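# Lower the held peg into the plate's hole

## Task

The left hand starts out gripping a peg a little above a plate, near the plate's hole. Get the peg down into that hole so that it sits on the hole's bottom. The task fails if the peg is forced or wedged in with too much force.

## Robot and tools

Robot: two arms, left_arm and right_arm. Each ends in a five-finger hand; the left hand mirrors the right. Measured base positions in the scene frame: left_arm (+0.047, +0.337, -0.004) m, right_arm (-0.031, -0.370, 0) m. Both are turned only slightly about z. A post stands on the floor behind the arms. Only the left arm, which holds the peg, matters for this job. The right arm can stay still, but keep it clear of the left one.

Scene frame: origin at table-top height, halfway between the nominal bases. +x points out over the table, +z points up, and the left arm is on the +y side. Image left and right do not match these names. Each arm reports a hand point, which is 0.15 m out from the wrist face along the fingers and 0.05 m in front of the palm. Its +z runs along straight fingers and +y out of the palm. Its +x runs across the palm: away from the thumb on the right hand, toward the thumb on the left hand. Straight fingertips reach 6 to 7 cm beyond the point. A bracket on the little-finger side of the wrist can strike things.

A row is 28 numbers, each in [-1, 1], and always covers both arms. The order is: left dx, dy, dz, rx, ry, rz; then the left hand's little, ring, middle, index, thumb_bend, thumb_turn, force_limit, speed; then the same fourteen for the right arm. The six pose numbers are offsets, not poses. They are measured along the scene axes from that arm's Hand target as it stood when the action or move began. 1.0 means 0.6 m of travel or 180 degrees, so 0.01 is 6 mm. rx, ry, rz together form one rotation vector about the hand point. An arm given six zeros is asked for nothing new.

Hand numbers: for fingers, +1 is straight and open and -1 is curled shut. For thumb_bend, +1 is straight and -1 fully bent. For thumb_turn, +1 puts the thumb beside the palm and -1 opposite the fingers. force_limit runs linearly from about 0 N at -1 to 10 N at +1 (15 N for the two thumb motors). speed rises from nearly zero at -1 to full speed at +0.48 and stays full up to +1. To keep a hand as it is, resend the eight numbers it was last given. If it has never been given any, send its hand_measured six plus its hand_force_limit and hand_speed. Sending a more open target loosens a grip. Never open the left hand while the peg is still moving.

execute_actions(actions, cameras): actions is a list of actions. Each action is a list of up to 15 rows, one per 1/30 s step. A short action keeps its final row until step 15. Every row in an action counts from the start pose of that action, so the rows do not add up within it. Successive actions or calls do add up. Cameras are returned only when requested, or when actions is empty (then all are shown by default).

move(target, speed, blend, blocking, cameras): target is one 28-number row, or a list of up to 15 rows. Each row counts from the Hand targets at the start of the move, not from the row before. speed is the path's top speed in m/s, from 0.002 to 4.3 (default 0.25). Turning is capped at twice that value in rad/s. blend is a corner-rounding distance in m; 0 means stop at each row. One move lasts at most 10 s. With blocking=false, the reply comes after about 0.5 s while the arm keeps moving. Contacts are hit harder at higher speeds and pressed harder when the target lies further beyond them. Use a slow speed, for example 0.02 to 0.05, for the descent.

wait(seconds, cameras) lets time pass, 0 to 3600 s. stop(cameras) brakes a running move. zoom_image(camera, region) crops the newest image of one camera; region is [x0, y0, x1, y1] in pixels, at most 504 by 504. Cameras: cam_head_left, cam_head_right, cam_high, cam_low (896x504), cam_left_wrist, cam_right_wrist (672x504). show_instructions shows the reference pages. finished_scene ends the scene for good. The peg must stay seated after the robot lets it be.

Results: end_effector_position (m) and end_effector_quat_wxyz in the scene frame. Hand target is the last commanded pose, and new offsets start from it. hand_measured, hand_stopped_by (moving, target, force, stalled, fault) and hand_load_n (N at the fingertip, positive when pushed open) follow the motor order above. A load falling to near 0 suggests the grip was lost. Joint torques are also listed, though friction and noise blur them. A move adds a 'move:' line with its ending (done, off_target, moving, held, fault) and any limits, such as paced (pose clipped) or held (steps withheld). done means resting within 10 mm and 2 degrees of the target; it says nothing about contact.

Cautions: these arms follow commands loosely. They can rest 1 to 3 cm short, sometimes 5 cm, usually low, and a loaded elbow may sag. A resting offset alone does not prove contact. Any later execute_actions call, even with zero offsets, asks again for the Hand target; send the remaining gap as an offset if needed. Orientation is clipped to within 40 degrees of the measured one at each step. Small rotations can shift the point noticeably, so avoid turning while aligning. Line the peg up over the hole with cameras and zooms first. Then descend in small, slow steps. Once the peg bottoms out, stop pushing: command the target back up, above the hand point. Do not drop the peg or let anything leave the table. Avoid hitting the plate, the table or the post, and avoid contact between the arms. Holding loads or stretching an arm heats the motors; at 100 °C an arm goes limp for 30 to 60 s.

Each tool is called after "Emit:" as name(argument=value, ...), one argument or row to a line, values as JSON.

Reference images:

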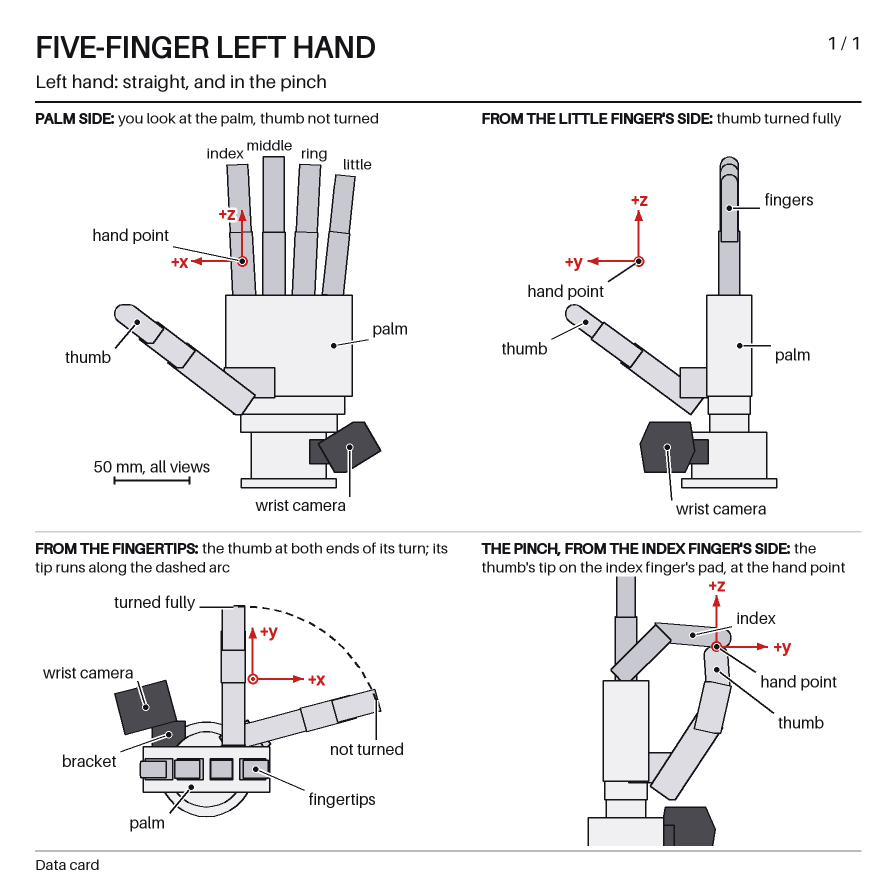

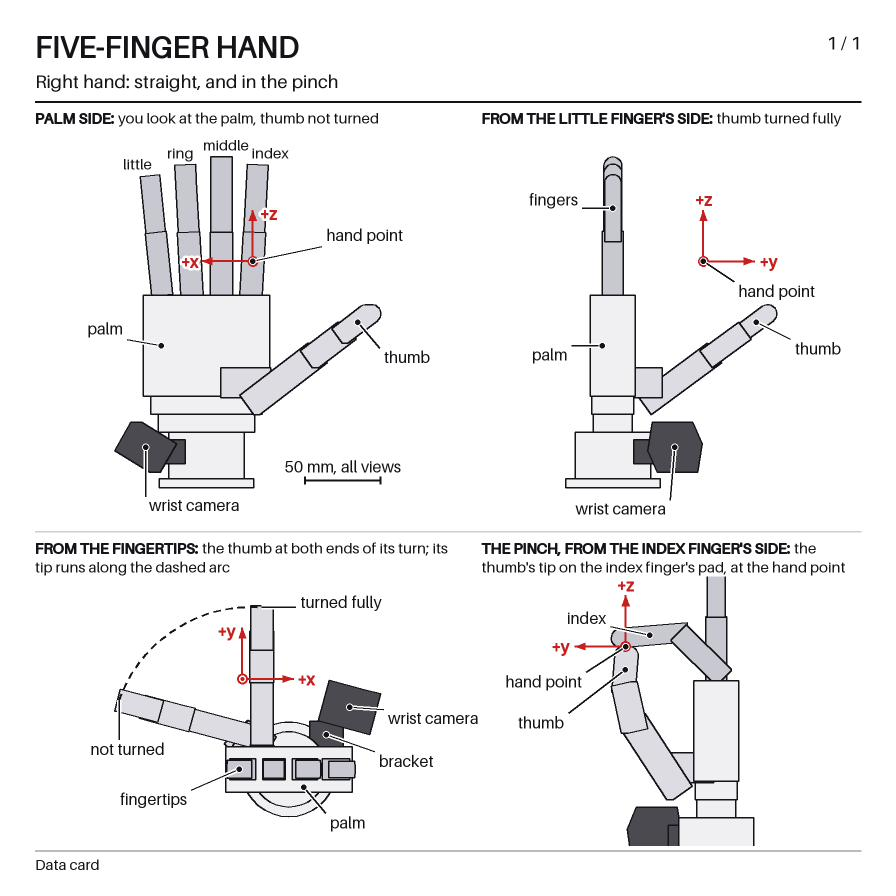

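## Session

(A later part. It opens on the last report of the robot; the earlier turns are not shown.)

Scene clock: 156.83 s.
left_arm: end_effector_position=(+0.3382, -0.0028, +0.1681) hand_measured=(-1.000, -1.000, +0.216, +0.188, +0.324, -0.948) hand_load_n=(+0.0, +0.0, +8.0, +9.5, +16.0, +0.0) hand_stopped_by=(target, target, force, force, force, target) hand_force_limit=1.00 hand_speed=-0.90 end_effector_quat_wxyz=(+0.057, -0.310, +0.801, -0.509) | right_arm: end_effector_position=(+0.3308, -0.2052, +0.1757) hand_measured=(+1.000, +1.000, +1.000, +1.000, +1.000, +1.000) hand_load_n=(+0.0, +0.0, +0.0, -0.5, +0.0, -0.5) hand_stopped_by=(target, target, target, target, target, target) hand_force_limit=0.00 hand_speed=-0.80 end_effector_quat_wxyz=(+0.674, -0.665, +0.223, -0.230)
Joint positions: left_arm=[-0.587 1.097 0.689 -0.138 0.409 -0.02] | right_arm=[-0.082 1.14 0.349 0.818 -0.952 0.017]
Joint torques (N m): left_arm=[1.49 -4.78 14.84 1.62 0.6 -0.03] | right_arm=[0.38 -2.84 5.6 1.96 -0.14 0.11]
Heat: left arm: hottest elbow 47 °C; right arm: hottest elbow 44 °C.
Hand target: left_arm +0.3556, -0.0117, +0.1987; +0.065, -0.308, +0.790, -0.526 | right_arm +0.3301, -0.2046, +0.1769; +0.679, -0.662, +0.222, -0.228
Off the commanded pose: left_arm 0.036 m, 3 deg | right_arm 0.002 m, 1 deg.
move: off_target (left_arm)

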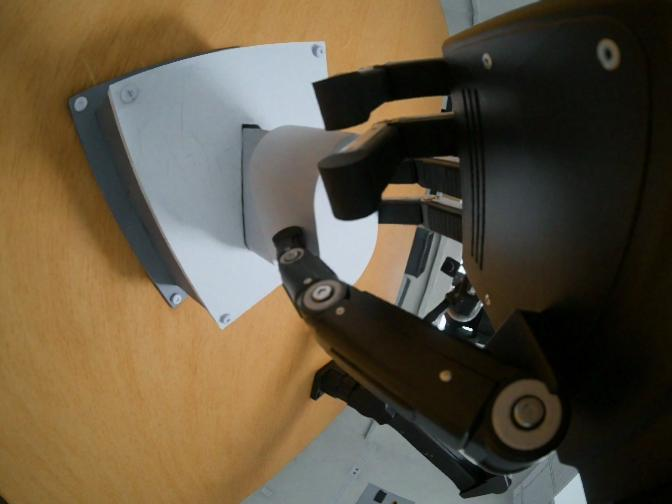

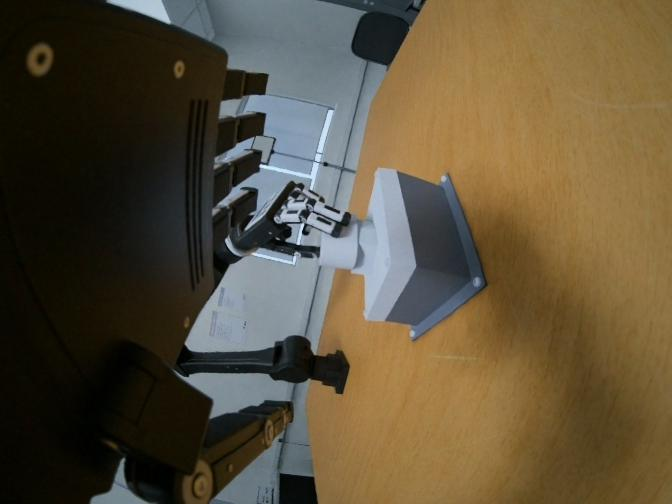

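Emit:
move(
  target=[0.0035, 0.001, 0.001, 0, 0, 0, -1, -1, 0.216, 0.188, 0.324, -0.948, 1.0, -0.9, 0, 0, 0, 0, 0, 0, 1, 1, 1, 1, 1, 1, 0, -0.8],
  speed=0.02,
  cameras=["cam_left_wrist", "cam_right_wrist"],
)

Emit:
zoom_image(
  camera="cam_left_wrist",
  region=[225, 115, 265, 190],
)

Emit:
zoom_image(
  camera="cam_left_wrist",
  region=[225, 190, 265, 265],
)

Emit:
zoom_image(
  camera="cam_right_wrist",
  region=[350, 212, 380, 242],
)

Emit:
zoom_image(
  camera="cam_right_wrist",
  region=[350, 230, 390, 290],
)

Scene clock: 157.83 s.
left_arm: end_effector_position=(+0.3403, -0.0026, +0.1707) hand_measured=(-1.000, -1.000, +0.216, +0.188, +0.324, -0.948) hand_load_n=(+0.0, +0.0, +8.0, +10.0, +16.0, +0.0) hand_stopped_by=(target, target, force, force, force, target) hand_force_limit=1.00 hand_speed=-0.90 end_effector_quat_wxyz=(+0.057, -0.311, +0.800, -0.510) | right_arm: end_effector_position=(+0.3308, -0.2052, +0.1757) hand_measured=(+1.000, +1.000, +1.000, +1.000, +1.000, +1.000) hand_load_n=(+0.0, +0.0, +0.0, +0.0, +0.0, +0.0) hand_stopped_by=(target, target, target, target, target, target) hand_force_limit=0.00 hand_speed=-0.80 end_effector_quat_wxyz=(+0.674, -0.665, +0.223, -0.230)
Joint positions: left_arm=[-0.582 1.098 0.696 -0.142 0.414 -0.02] | right_arm=[-0.082 1.14 0.349 0.818 -0.952 0.017]
Joint torques (N m): left_arm=[1.55 -4.78 14.68 1.76 0.58 -0.02] | right_arm=[0.32 -2.84 5.59 1.95 -0.14 0.11]
Heat: left arm: hottest elbow 47 °C; right arm: hottest elbow 44 °C.
Hand target: left_arm +0.3577, -0.0111, +0.1995; +0.065, -0.308, +0.790, -0.526 | right_arm +0.3301, -0.2046, +0.1769; +0.679, -0.662, +0.222, -0.228
Off the commanded pose: left_arm 0.034 m, 2 deg | right_arm 0.002 m, 1 deg.
move: off_target (left_arm)

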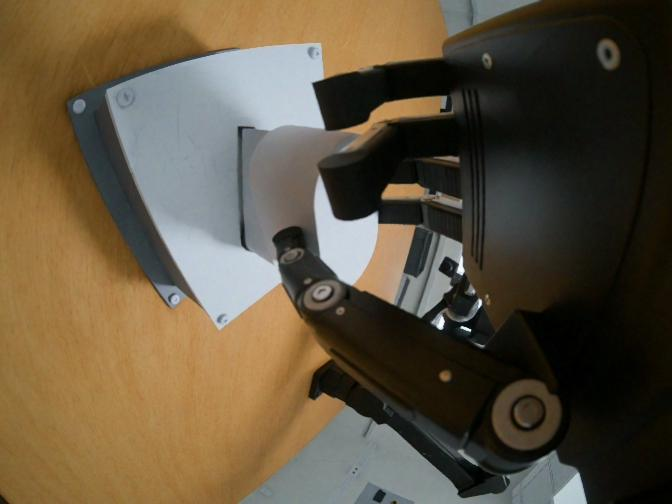

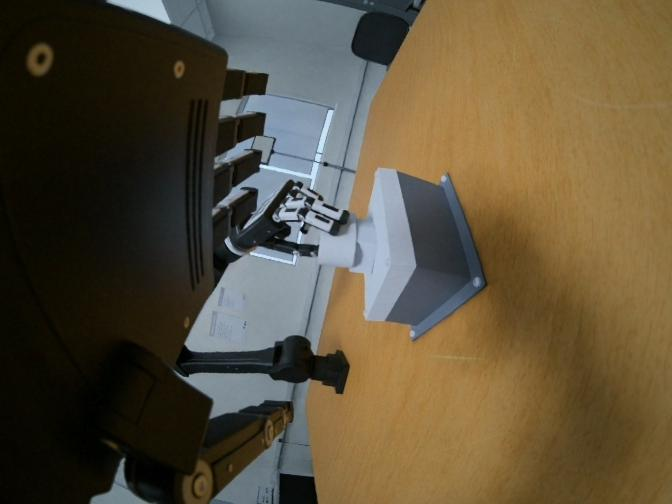

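Scaled by 6.720 from the camera's image (finer frame: 960x720).

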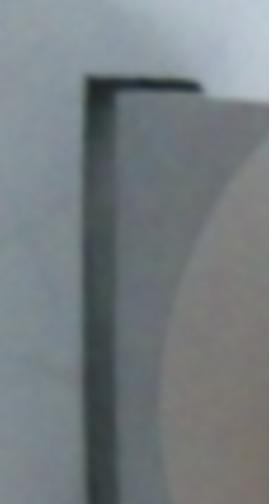

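Scaled by 6.720 from the camera's image (finer frame: 960x720).

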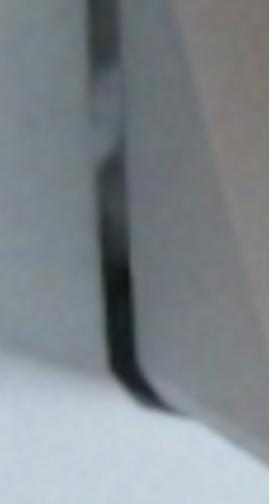

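Scaled by 16.800 from the camera's image (finer frame: 960x720).

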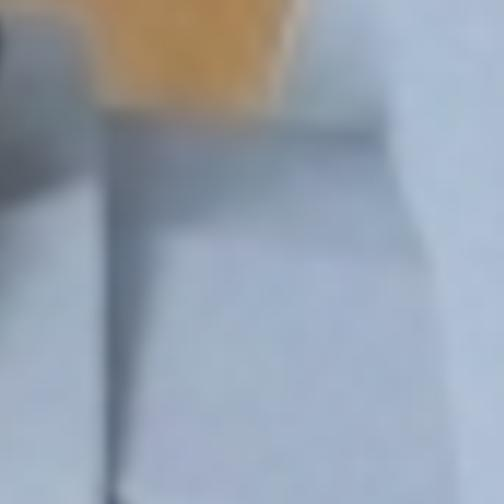

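Scaled by 8.400 from the camera's image (finer frame: 960x720).

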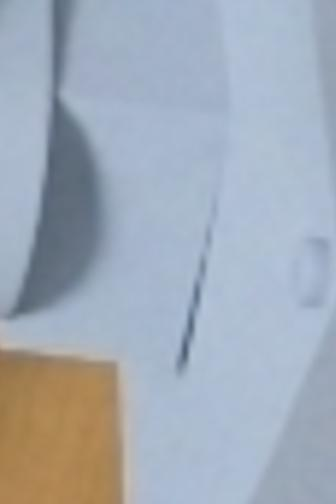

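Emit:
zoom_image(
  camera="cam_right_wrist",
  region=[366, 230, 384, 248],
)

Emit:
zoom_image(
  camera="cam_right_wrist",
  region=[362, 250, 386, 280],
)

Emit:
zoom_image(
  camera="cam_right_wrist",
  region=[362, 214, 382, 234],
)

Scaled by 28.000 from the camera's image (finer frame: 960x720).

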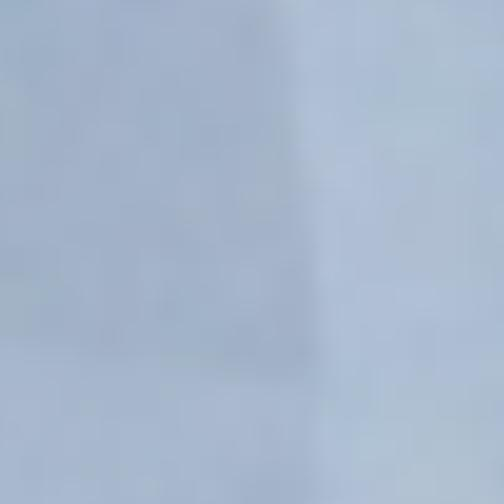

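Scaled by 16.800 from the camera's image (finer frame: 960x720).

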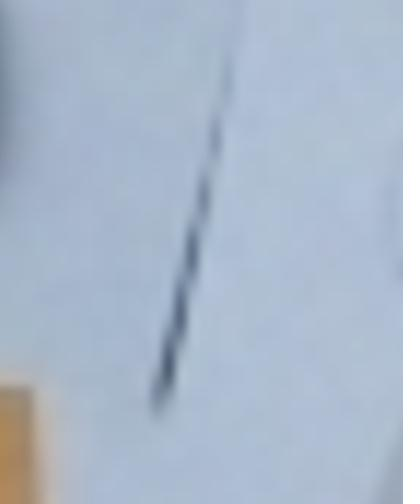

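Scaled by 25.200 from the camera's image (finer frame: 960x720).

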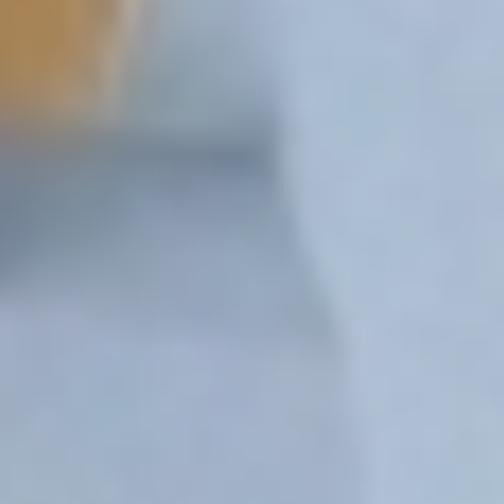

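Emit:
zoom_image(
  camera="cam_left_wrist",
  region=[225, 100, 335, 210],
)

Emit:
zoom_image(
  camera="cam_left_wrist",
  region=[225, 190, 335, 300],
)

Emit:
zoom_image(
  camera="cam_right_wrist",
  region=[310, 200, 400, 290],
)

Scaled by 4.582 from the camera's image (finer frame: 960x720).

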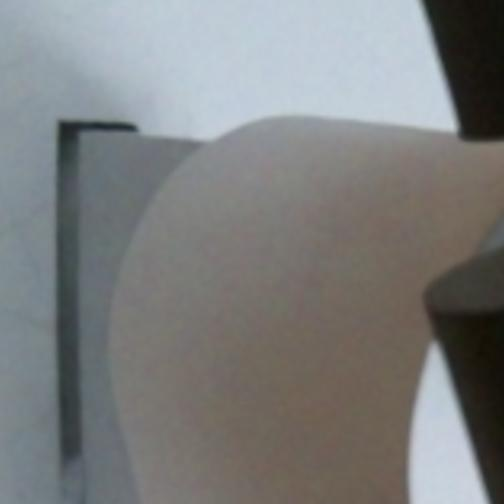

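Scaled by 4.582 from the camera's image (finer frame: 960x720).

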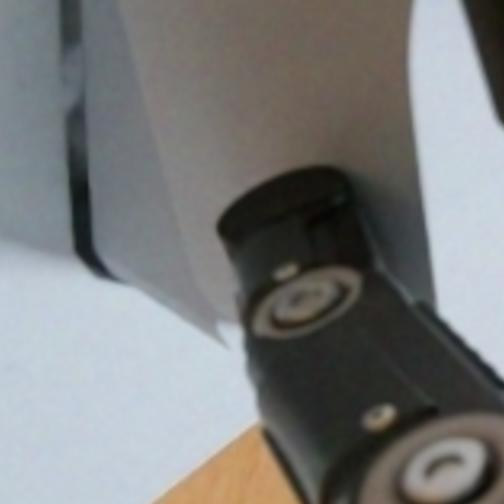

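Scaled by 5.600 from the camera's image (finer frame: 960x720).

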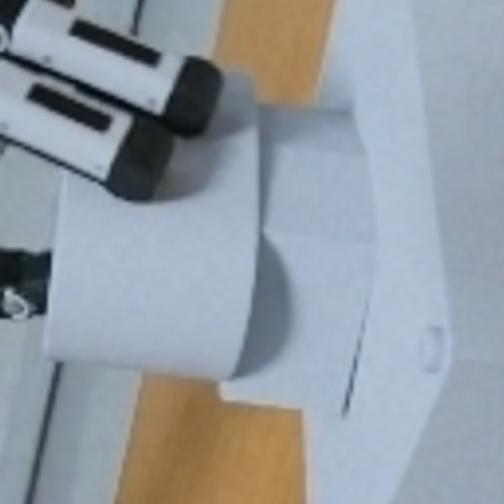

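Emit:
zoom_image(
  camera="cam_right_wrist",
  region=[350, 150, 500, 350],
)

Emit:
zoom_image(
  camera="cam_low",
  region=[470, 260, 545, 325],
)

Scaled by 2.520 from the camera's image (finer frame: 960x720).

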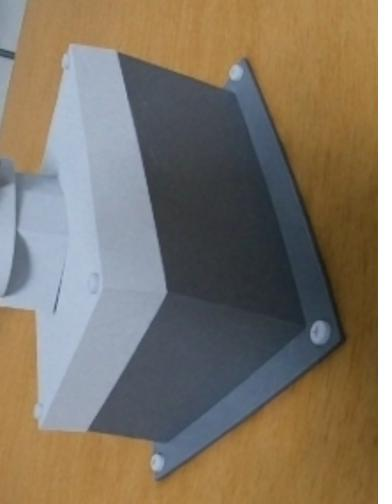

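This scene's latest camera images include none from cam_low. They are from: cam_left_wrist, cam_right_wrist. cam_low's image comes with the result of a call that names it in "cameras".

Emit:
zoom_image(
  camera="cam_right_wrist",
  region=[370, 155, 450, 200],
)

Emit:
zoom_image(
  camera="cam_right_wrist",
  region=[400, 250, 480, 295],
)

Emit:
zoom_image(
  camera="cam_right_wrist",
  region=[355, 300, 435, 345],
)

Scaled by 6.300 from the camera's image (finer frame: 960x720).

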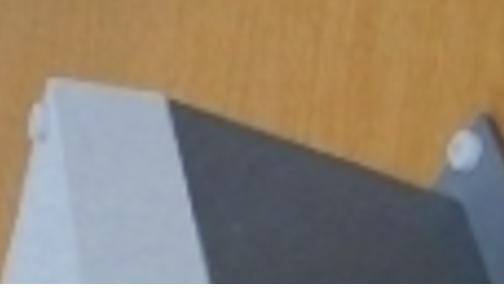

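Scaled by 6.300 from the camera's image (finer frame: 960x720).

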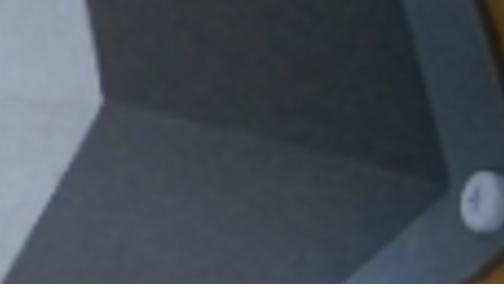

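Scaled by 6.300 from the camera's image (finer frame: 960x720).

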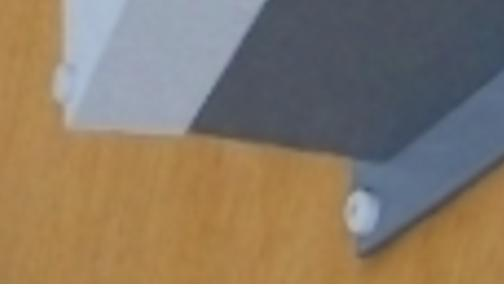

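Emit:
zoom_image(
  camera="cam_right_wrist",
  region=[380, 245, 425, 290],
)

Emit:
zoom_image(
  camera="cam_right_wrist",
  region=[370, 160, 400, 190],
)

Emit:
zoom_image(
  camera="cam_right_wrist",
  region=[360, 300, 390, 330],
)

Scaled by 11.200 from the camera's image (finer frame: 960x720).

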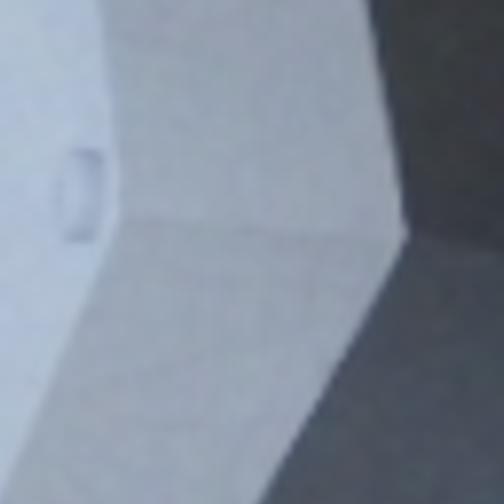

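Scaled by 16.800 from the camera's image (finer frame: 960x720).

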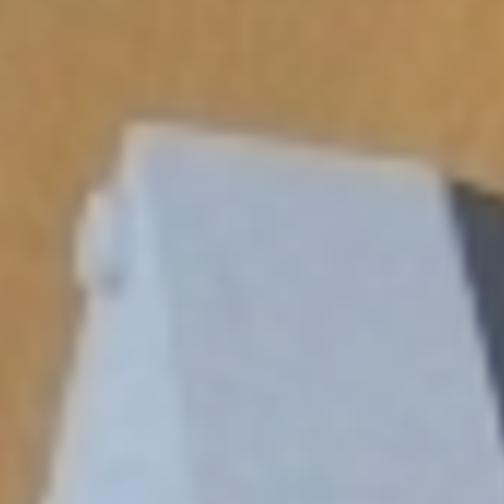

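Scaled by 16.800 from the camera's image (finer frame: 960x720).

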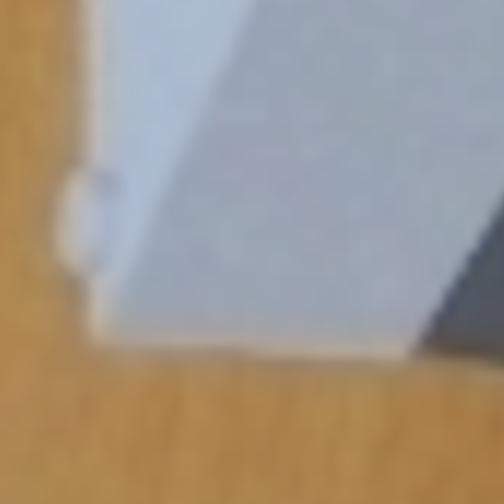

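Emit:
zoom_image(
  camera="cam_left_wrist",
  region=[60, 75, 120, 135],
)

Emit:
zoom_image(
  camera="cam_left_wrist",
  region=[160, 275, 240, 335],
)

Emit:
zoom_image(
  camera="cam_left_wrist",
  region=[235, 30, 335, 90],
)

Scaled by 8.400 from the camera's image (finer frame: 960x720).

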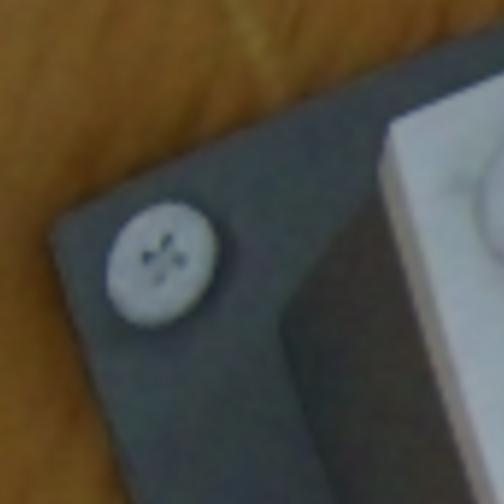

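Scaled by 6.300 from the camera's image (finer frame: 960x720).

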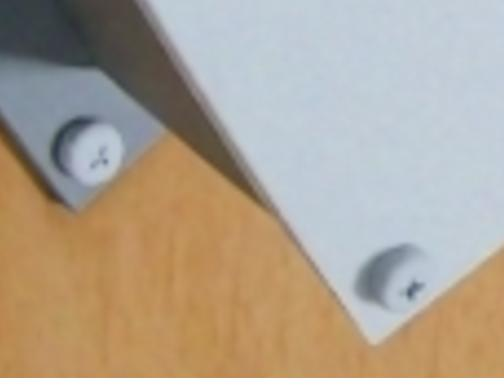

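Scaled by 5.040 from the camera's image (finer frame: 960x720).

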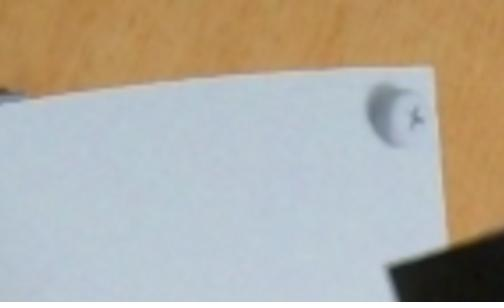

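Emit:
wait(
  seconds=0.1,
  cameras=["all"],
)

Emit:
zoom_image(
  camera="cam_low",
  region=[490, 264, 530, 304],
)

Emit:
zoom_image(
  camera="cam_low",
  region=[494, 274, 516, 296],
)

Scene clock: 168.63 s.
left_arm: end_effector_position=(+0.3403, -0.0026, +0.1705) hand_measured=(-1.000, -1.000, +0.216, +0.188, +0.324, -0.948) hand_load_n=(+0.0, +0.0, +8.0, +10.0, +16.0, +0.0) hand_stopped_by=(target, target, force, force, force, target) hand_force_limit=1.00 hand_speed=-0.90 end_effector_quat_wxyz=(+0.057, -0.311, +0.801, -0.509) | right_arm: end_effector_position=(+0.3308, -0.2052, +0.1757) hand_measured=(+1.000, +1.000, +1.000, +1.000, +1.000, +1.000) hand_load_n=(+0.0, +0.0, +0.0, +0.0, +0.0, -0.5) hand_stopped_by=(target, target, target, target, target, target) hand_force_limit=0.00 hand_speed=-0.80 end_effector_quat_wxyz=(+0.674, -0.665, +0.223, -0.230)
Joint positions: left_arm=[-0.582 1.099 0.696 -0.142 0.414 -0.02] | right_arm=[-0.082 1.14 0.349 0.818 -0.952 0.017]
Joint torques (N m): left_arm=[1.55 -4.72 14.64 1.74 0.57 -0.01] | right_arm=[0.32 -2.9 5.6 1.95 -0.14 0.12]
Heat: left arm: hottest elbow 49 °C; right arm: hottest elbow 44 °C.
Hand target: left_arm +0.3577, -0.0111, +0.1993; +0.065, -0.308, +0.790, -0.526 | right_arm +0.3301, -0.2046, +0.1769; +0.679, -0.662, +0.222, -0.228
Off the commanded pose: left_arm 0.035 m, 2 deg | right_arm 0.002 m, 1 deg.
wait: 0.10 s; at rest from the start

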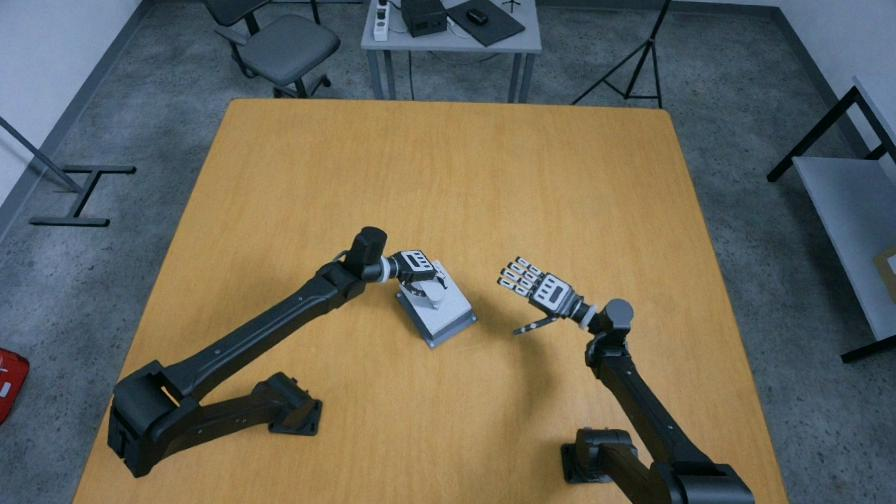

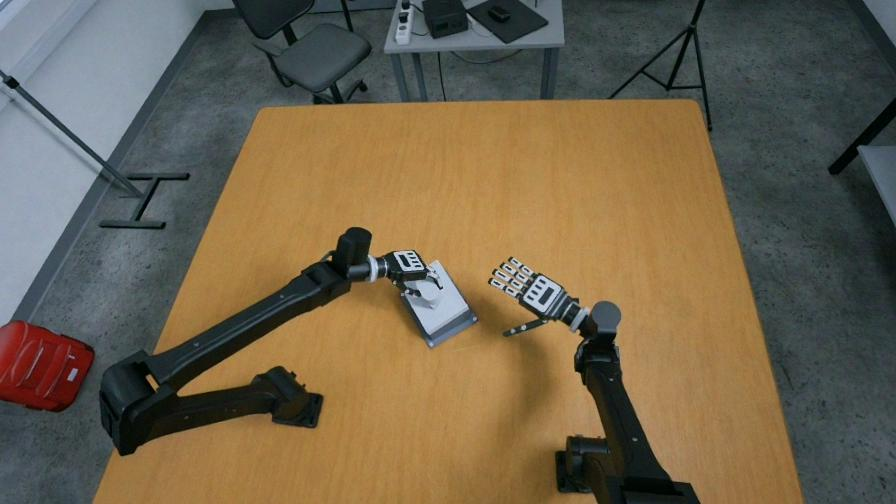

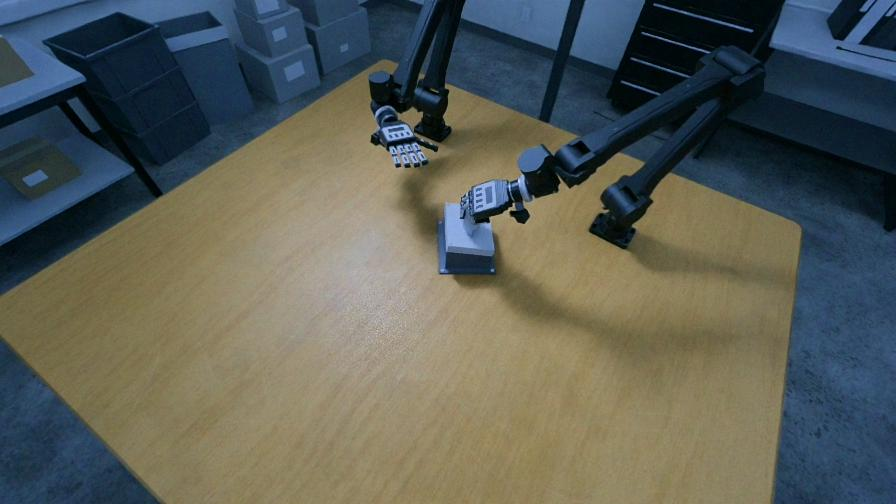

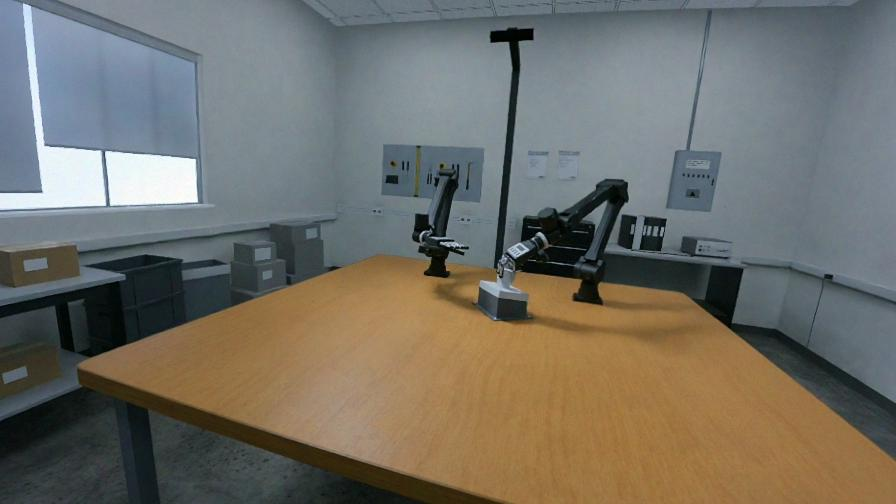

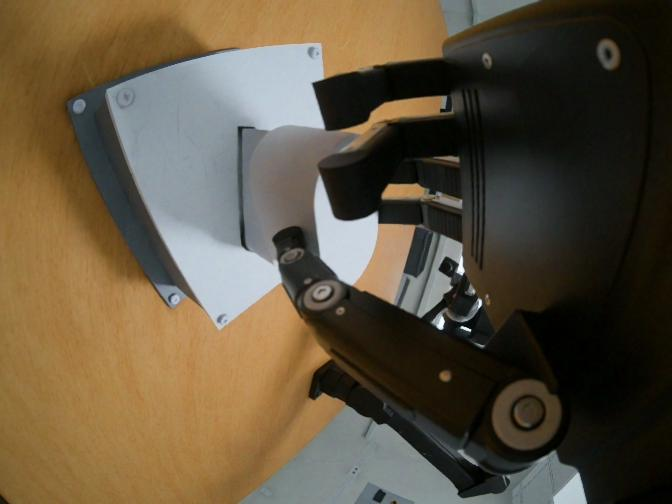

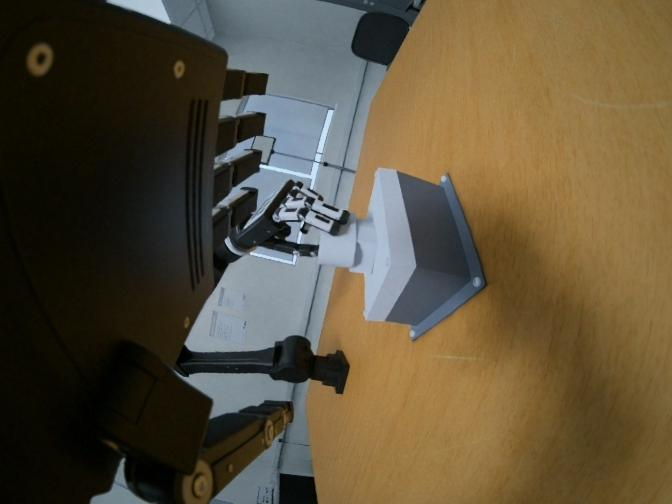

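Scaled by 12.600 from the camera's image (finer frame: 1280x720).

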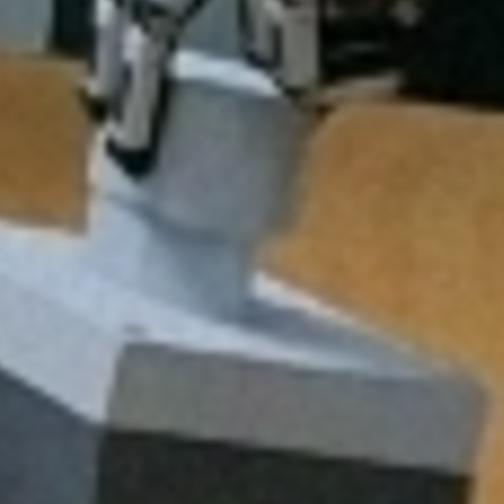

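Scaled by 22.909 from the camera's image (finer frame: 1280x720).

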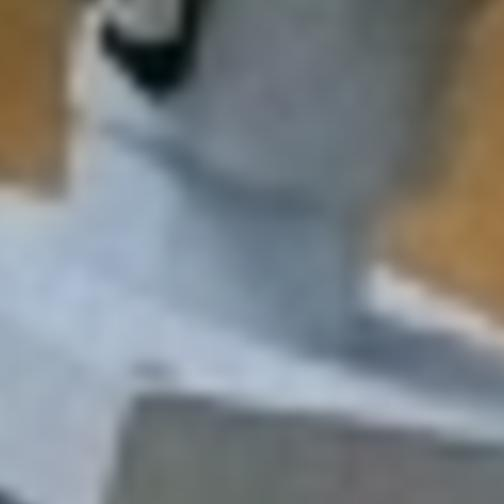

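Emit:
move(
  target=[-0.008, 0.009, -0.0225, 0, 0, 0, -1, -1, 0.216, 0.188, 0.324, -0.948, 1.0, -0.9, 0, 0, 0, 0, 0, 0, 1, 1, 1, 1, 1, 1, 0, -0.8],
  speed=0.02,
  cameras=[],
)

Scene clock: 175.83 s.
left_arm: end_effector_position=(+0.3414, -0.0014, +0.1707) hand_measured=(-1.000, -1.000, +0.216, +0.188, +0.324, -0.948) hand_load_n=(+0.0, +0.0, +8.0, +10.0, +16.0, +0.0) hand_stopped_by=(target, target, force, force, force, target) hand_force_limit=1.00 hand_speed=-0.90 end_effector_quat_wxyz=(+0.057, -0.312, +0.800, -0.510) | right_arm: end_effector_position=(+0.3308, -0.2052, +0.1757) hand_measured=(+1.000, +1.000, +1.000, +1.000, +1.000, +1.000) hand_load_n=(+0.0, +0.0, +0.0, +0.0, +0.0, -0.5) hand_stopped_by=(target, target, target, target, target, target) hand_force_limit=0.00 hand_speed=-0.80 end_effector_quat_wxyz=(+0.674, -0.665, +0.223, -0.230)
Joint positions: left_arm=[-0.577 1.099 0.696 -0.142 0.417 -0.02] | right_arm=[-0.082 1.14 0.349 0.818 -0.952 0.017]
Joint torques (N m): left_arm=[1.61 -4.78 11.23 3.36 0.61 0.01] | right_arm=[0.38 -2.84 5.6 1.95 -0.14 0.11]
Heat: left arm: hottest elbow 50 °C; right arm: hottest elbow 44 °C.
Hand target: left_arm +0.3530, -0.0056, +0.1858; +0.065, -0.308, +0.790, -0.526 | right_arm +0.3301, -0.2046, +0.1769; +0.679, -0.662, +0.222, -0.228
Off the commanded pose: left_arm 0.019 m, 2 deg | right_arm 0.002 m, 1 deg.
move: off_target (left_arm)

Emit:
move(
  target=[-0.004, 0.002, -0.0085, 0, 0, 0, -1, -1, 0.216, 0.188, 0.324, -0.948, 1.0, -0.9, 0, 0, 0, 0, 0, 0, 1, 1, 1, 1, 1, 1, 0, -0.8],
  speed=0.02,
  cameras=["cam_left_wrist", "cam_right_wrist"],
)

Emit:
zoom_image(
  camera="cam_left_wrist",
  region=[225, 115, 265, 190],
)

Emit:
zoom_image(
  camera="cam_left_wrist",
  region=[225, 190, 265, 265],
)

Emit:
zoom_image(
  camera="cam_right_wrist",
  region=[345, 205, 385, 245],
)

Emit:
zoom_image(
  camera="cam_right_wrist",
  region=[345, 240, 385, 280],
)

Scene clock: 176.90 s.
left_arm: end_effector_position=(+0.3415, -0.0015, +0.1709) hand_measured=(-1.000, -1.000, +0.216, +0.188, +0.324, -0.948) hand_load_n=(+0.0, +0.0, +8.0, +10.0, +16.0, +0.0) hand_stopped_by=(target, target, force, force, force, target) hand_force_limit=1.00 hand_speed=-0.90 end_effector_quat_wxyz=(+0.057, -0.312, +0.800, -0.510) | right_arm: end_effector_position=(+0.3308, -0.2052, +0.1757) hand_measured=(+1.000, +1.000, +1.000, +1.000, +1.000, +1.000) hand_load_n=(+0.0, +0.0, +0.0, +0.0, +0.0, +0.0) hand_stopped_by=(target, target, target, target, target, target) hand_force_limit=0.00 hand_speed=-0.80 end_effector_quat_wxyz=(+0.674, -0.665, +0.223, -0.230)
Joint positions: left_arm=[-0.577 1.099 0.696 -0.142 0.417 -0.02] | right_arm=[-0.082 1.14 0.349 0.818 -0.952 0.017]
Joint torques (N m): left_arm=[1.49 -4.89 9.88 3.95 0.56 0.01] | right_arm=[0.32 -2.9 5.59 1.95 -0.14 0.11]
Heat: left arm: hottest elbow 50 °C; right arm: hottest elbow 44 °C.
Hand target: left_arm +0.3506, -0.0044, +0.1807; +0.065, -0.308, +0.790, -0.526 | right_arm +0.3301, -0.2046, +0.1769; +0.679, -0.662, +0.222, -0.228
Off the commanded pose: left_arm 0.014 m, 2 deg | right_arm 0.002 m, 1 deg.
move: off_target (left_arm)

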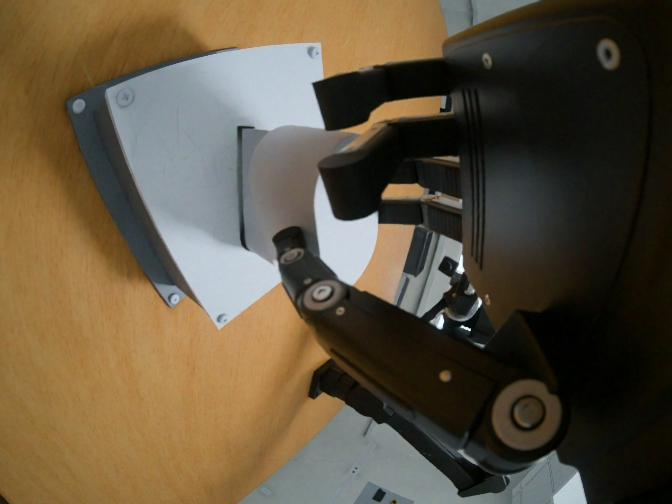

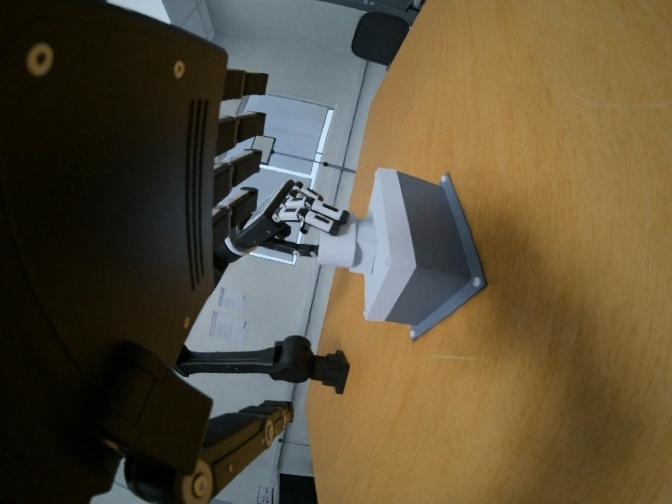

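Scaled by 6.720 from the camera's image (finer frame: 960x720).

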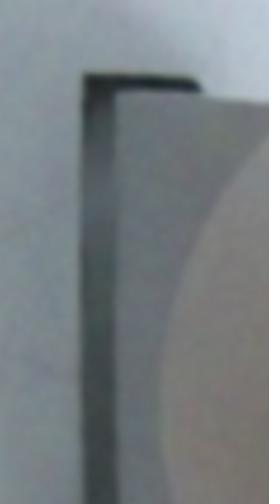

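Scaled by 6.720 from the camera's image (finer frame: 960x720).

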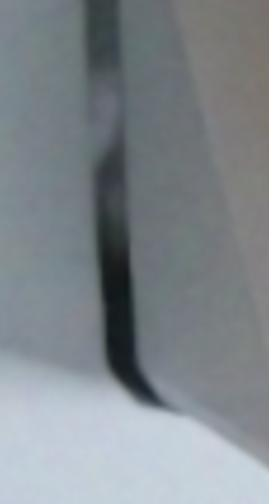

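Scaled by 12.600 from the camera's image (finer frame: 960x720).

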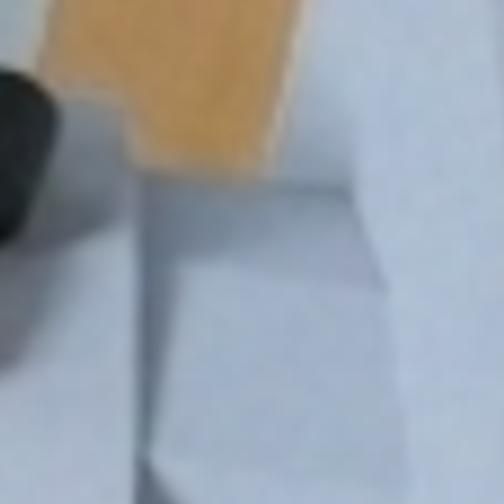

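Scaled by 12.600 from the camera's image (finer frame: 960x720).

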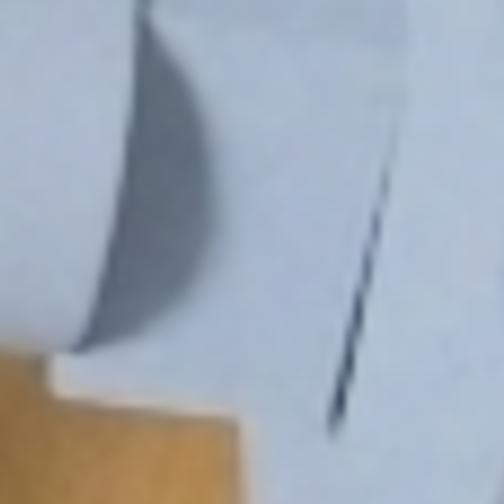

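Emit:
move(
  target=[-0.0115, -0.0045, -0.0065, 0, 0, 0, -1, -1, 0.216, 0.188, 0.324, -0.948, 1.0, -0.9, 0, 0, 0, 0, 0, 0, 1, 1, 1, 1, 1, 1, 0, -0.8],
  speed=0.02,
  cameras=["cam_left_wrist", "cam_right_wrist"],
)

Emit:
zoom_image(
  camera="cam_left_wrist",
  region=[225, 115, 265, 190],
)

Emit:
zoom_image(
  camera="cam_left_wrist",
  region=[225, 190, 265, 265],
)

Emit:
zoom_image(
  camera="cam_right_wrist",
  region=[345, 205, 385, 245],
)

Emit:
zoom_image(
  camera="cam_right_wrist",
  region=[345, 240, 385, 280],
)

Scene clock: 178.10 s.
left_arm: end_effector_position=(+0.3424, -0.0011, +0.1694) hand_measured=(-1.000, -1.000, +0.216, +0.188, +0.324, -0.948) hand_load_n=(+0.0, +0.0, +7.5, +10.0, +16.0, +0.0) hand_stopped_by=(target, target, force, force, force, target) hand_force_limit=1.00 hand_speed=-0.90 end_effector_quat_wxyz=(+0.060, -0.312, +0.799, -0.511) | right_arm: end_effector_position=(+0.3308, -0.2052, +0.1757) hand_measured=(+1.000, +1.000, +1.000, +1.000, +1.000, +1.000) hand_load_n=(+0.0, +0.0, +0.0, +0.0, +0.0, +0.0) hand_stopped_by=(target, target, target, target, target, target) hand_force_limit=0.00 hand_speed=-0.80 end_effector_quat_wxyz=(+0.674, -0.665, +0.223, -0.230)
Joint positions: left_arm=[-0.577 1.099 0.69 -0.13 0.413 -0.02] | right_arm=[-0.082 1.14 0.349 0.818 -0.952 0.017]
Joint torques (N m): left_arm=[-0.09 -5.36 8.94 4.04 0.11 -0.08] | right_arm=[0.32 -2.84 5.59 1.95 -0.14 0.11]
Heat: left arm: hottest elbow 50 °C; right arm: hottest elbow 44 °C.
Hand target: left_arm +0.3436, -0.0071, +0.1768; +0.065, -0.308, +0.790, -0.526 | right_arm +0.3301, -0.2046, +0.1769; +0.679, -0.662, +0.222, -0.228
Off the commanded pose: left_arm 0.010 m, 2 deg | right_arm 0.002 m, 1 deg.
move: done

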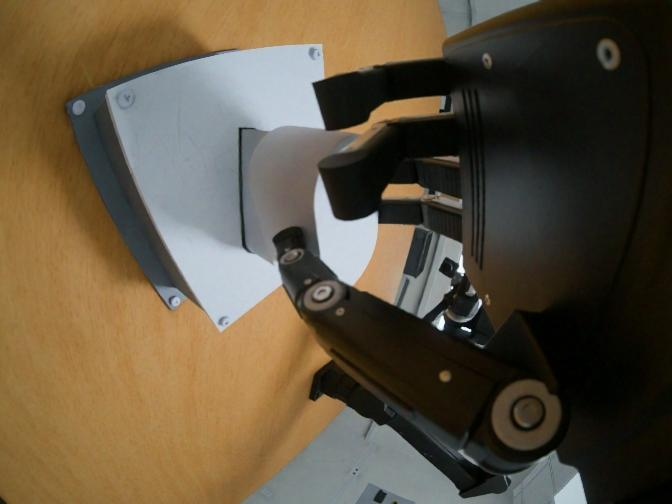

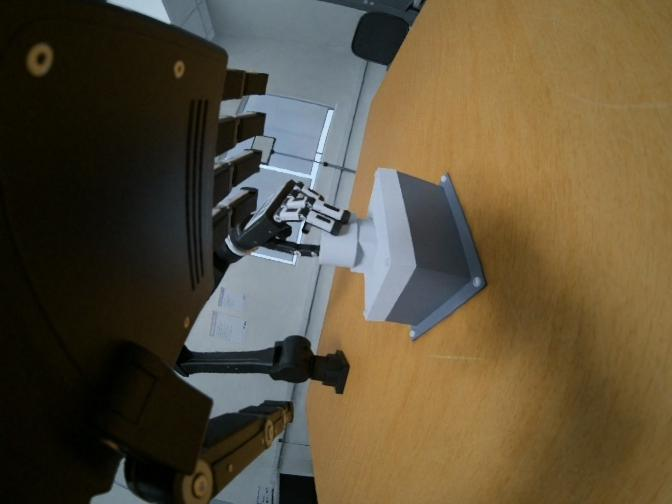

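Scaled by 6.720 from the camera's image (finer frame: 960x720).

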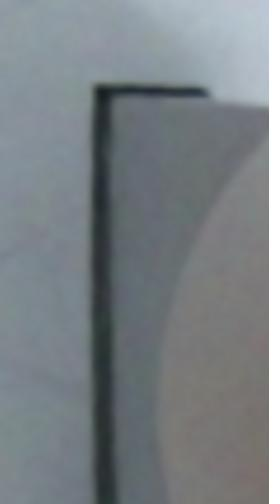

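Scaled by 6.720 from the camera's image (finer frame: 960x720).

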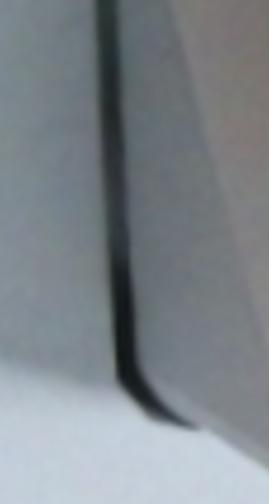

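Scaled by 12.600 from the camera's image (finer frame: 960x720).

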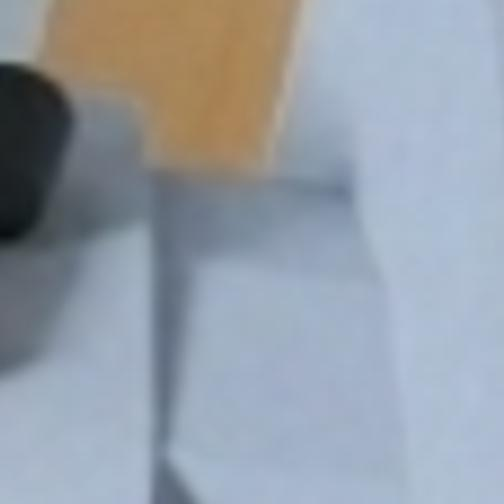

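Scaled by 12.600 from the camera's image (finer frame: 960x720).

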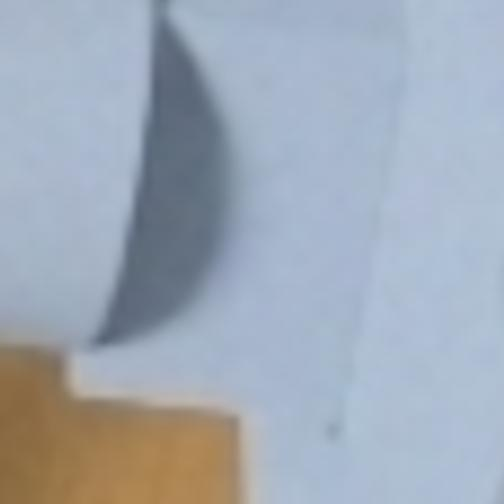

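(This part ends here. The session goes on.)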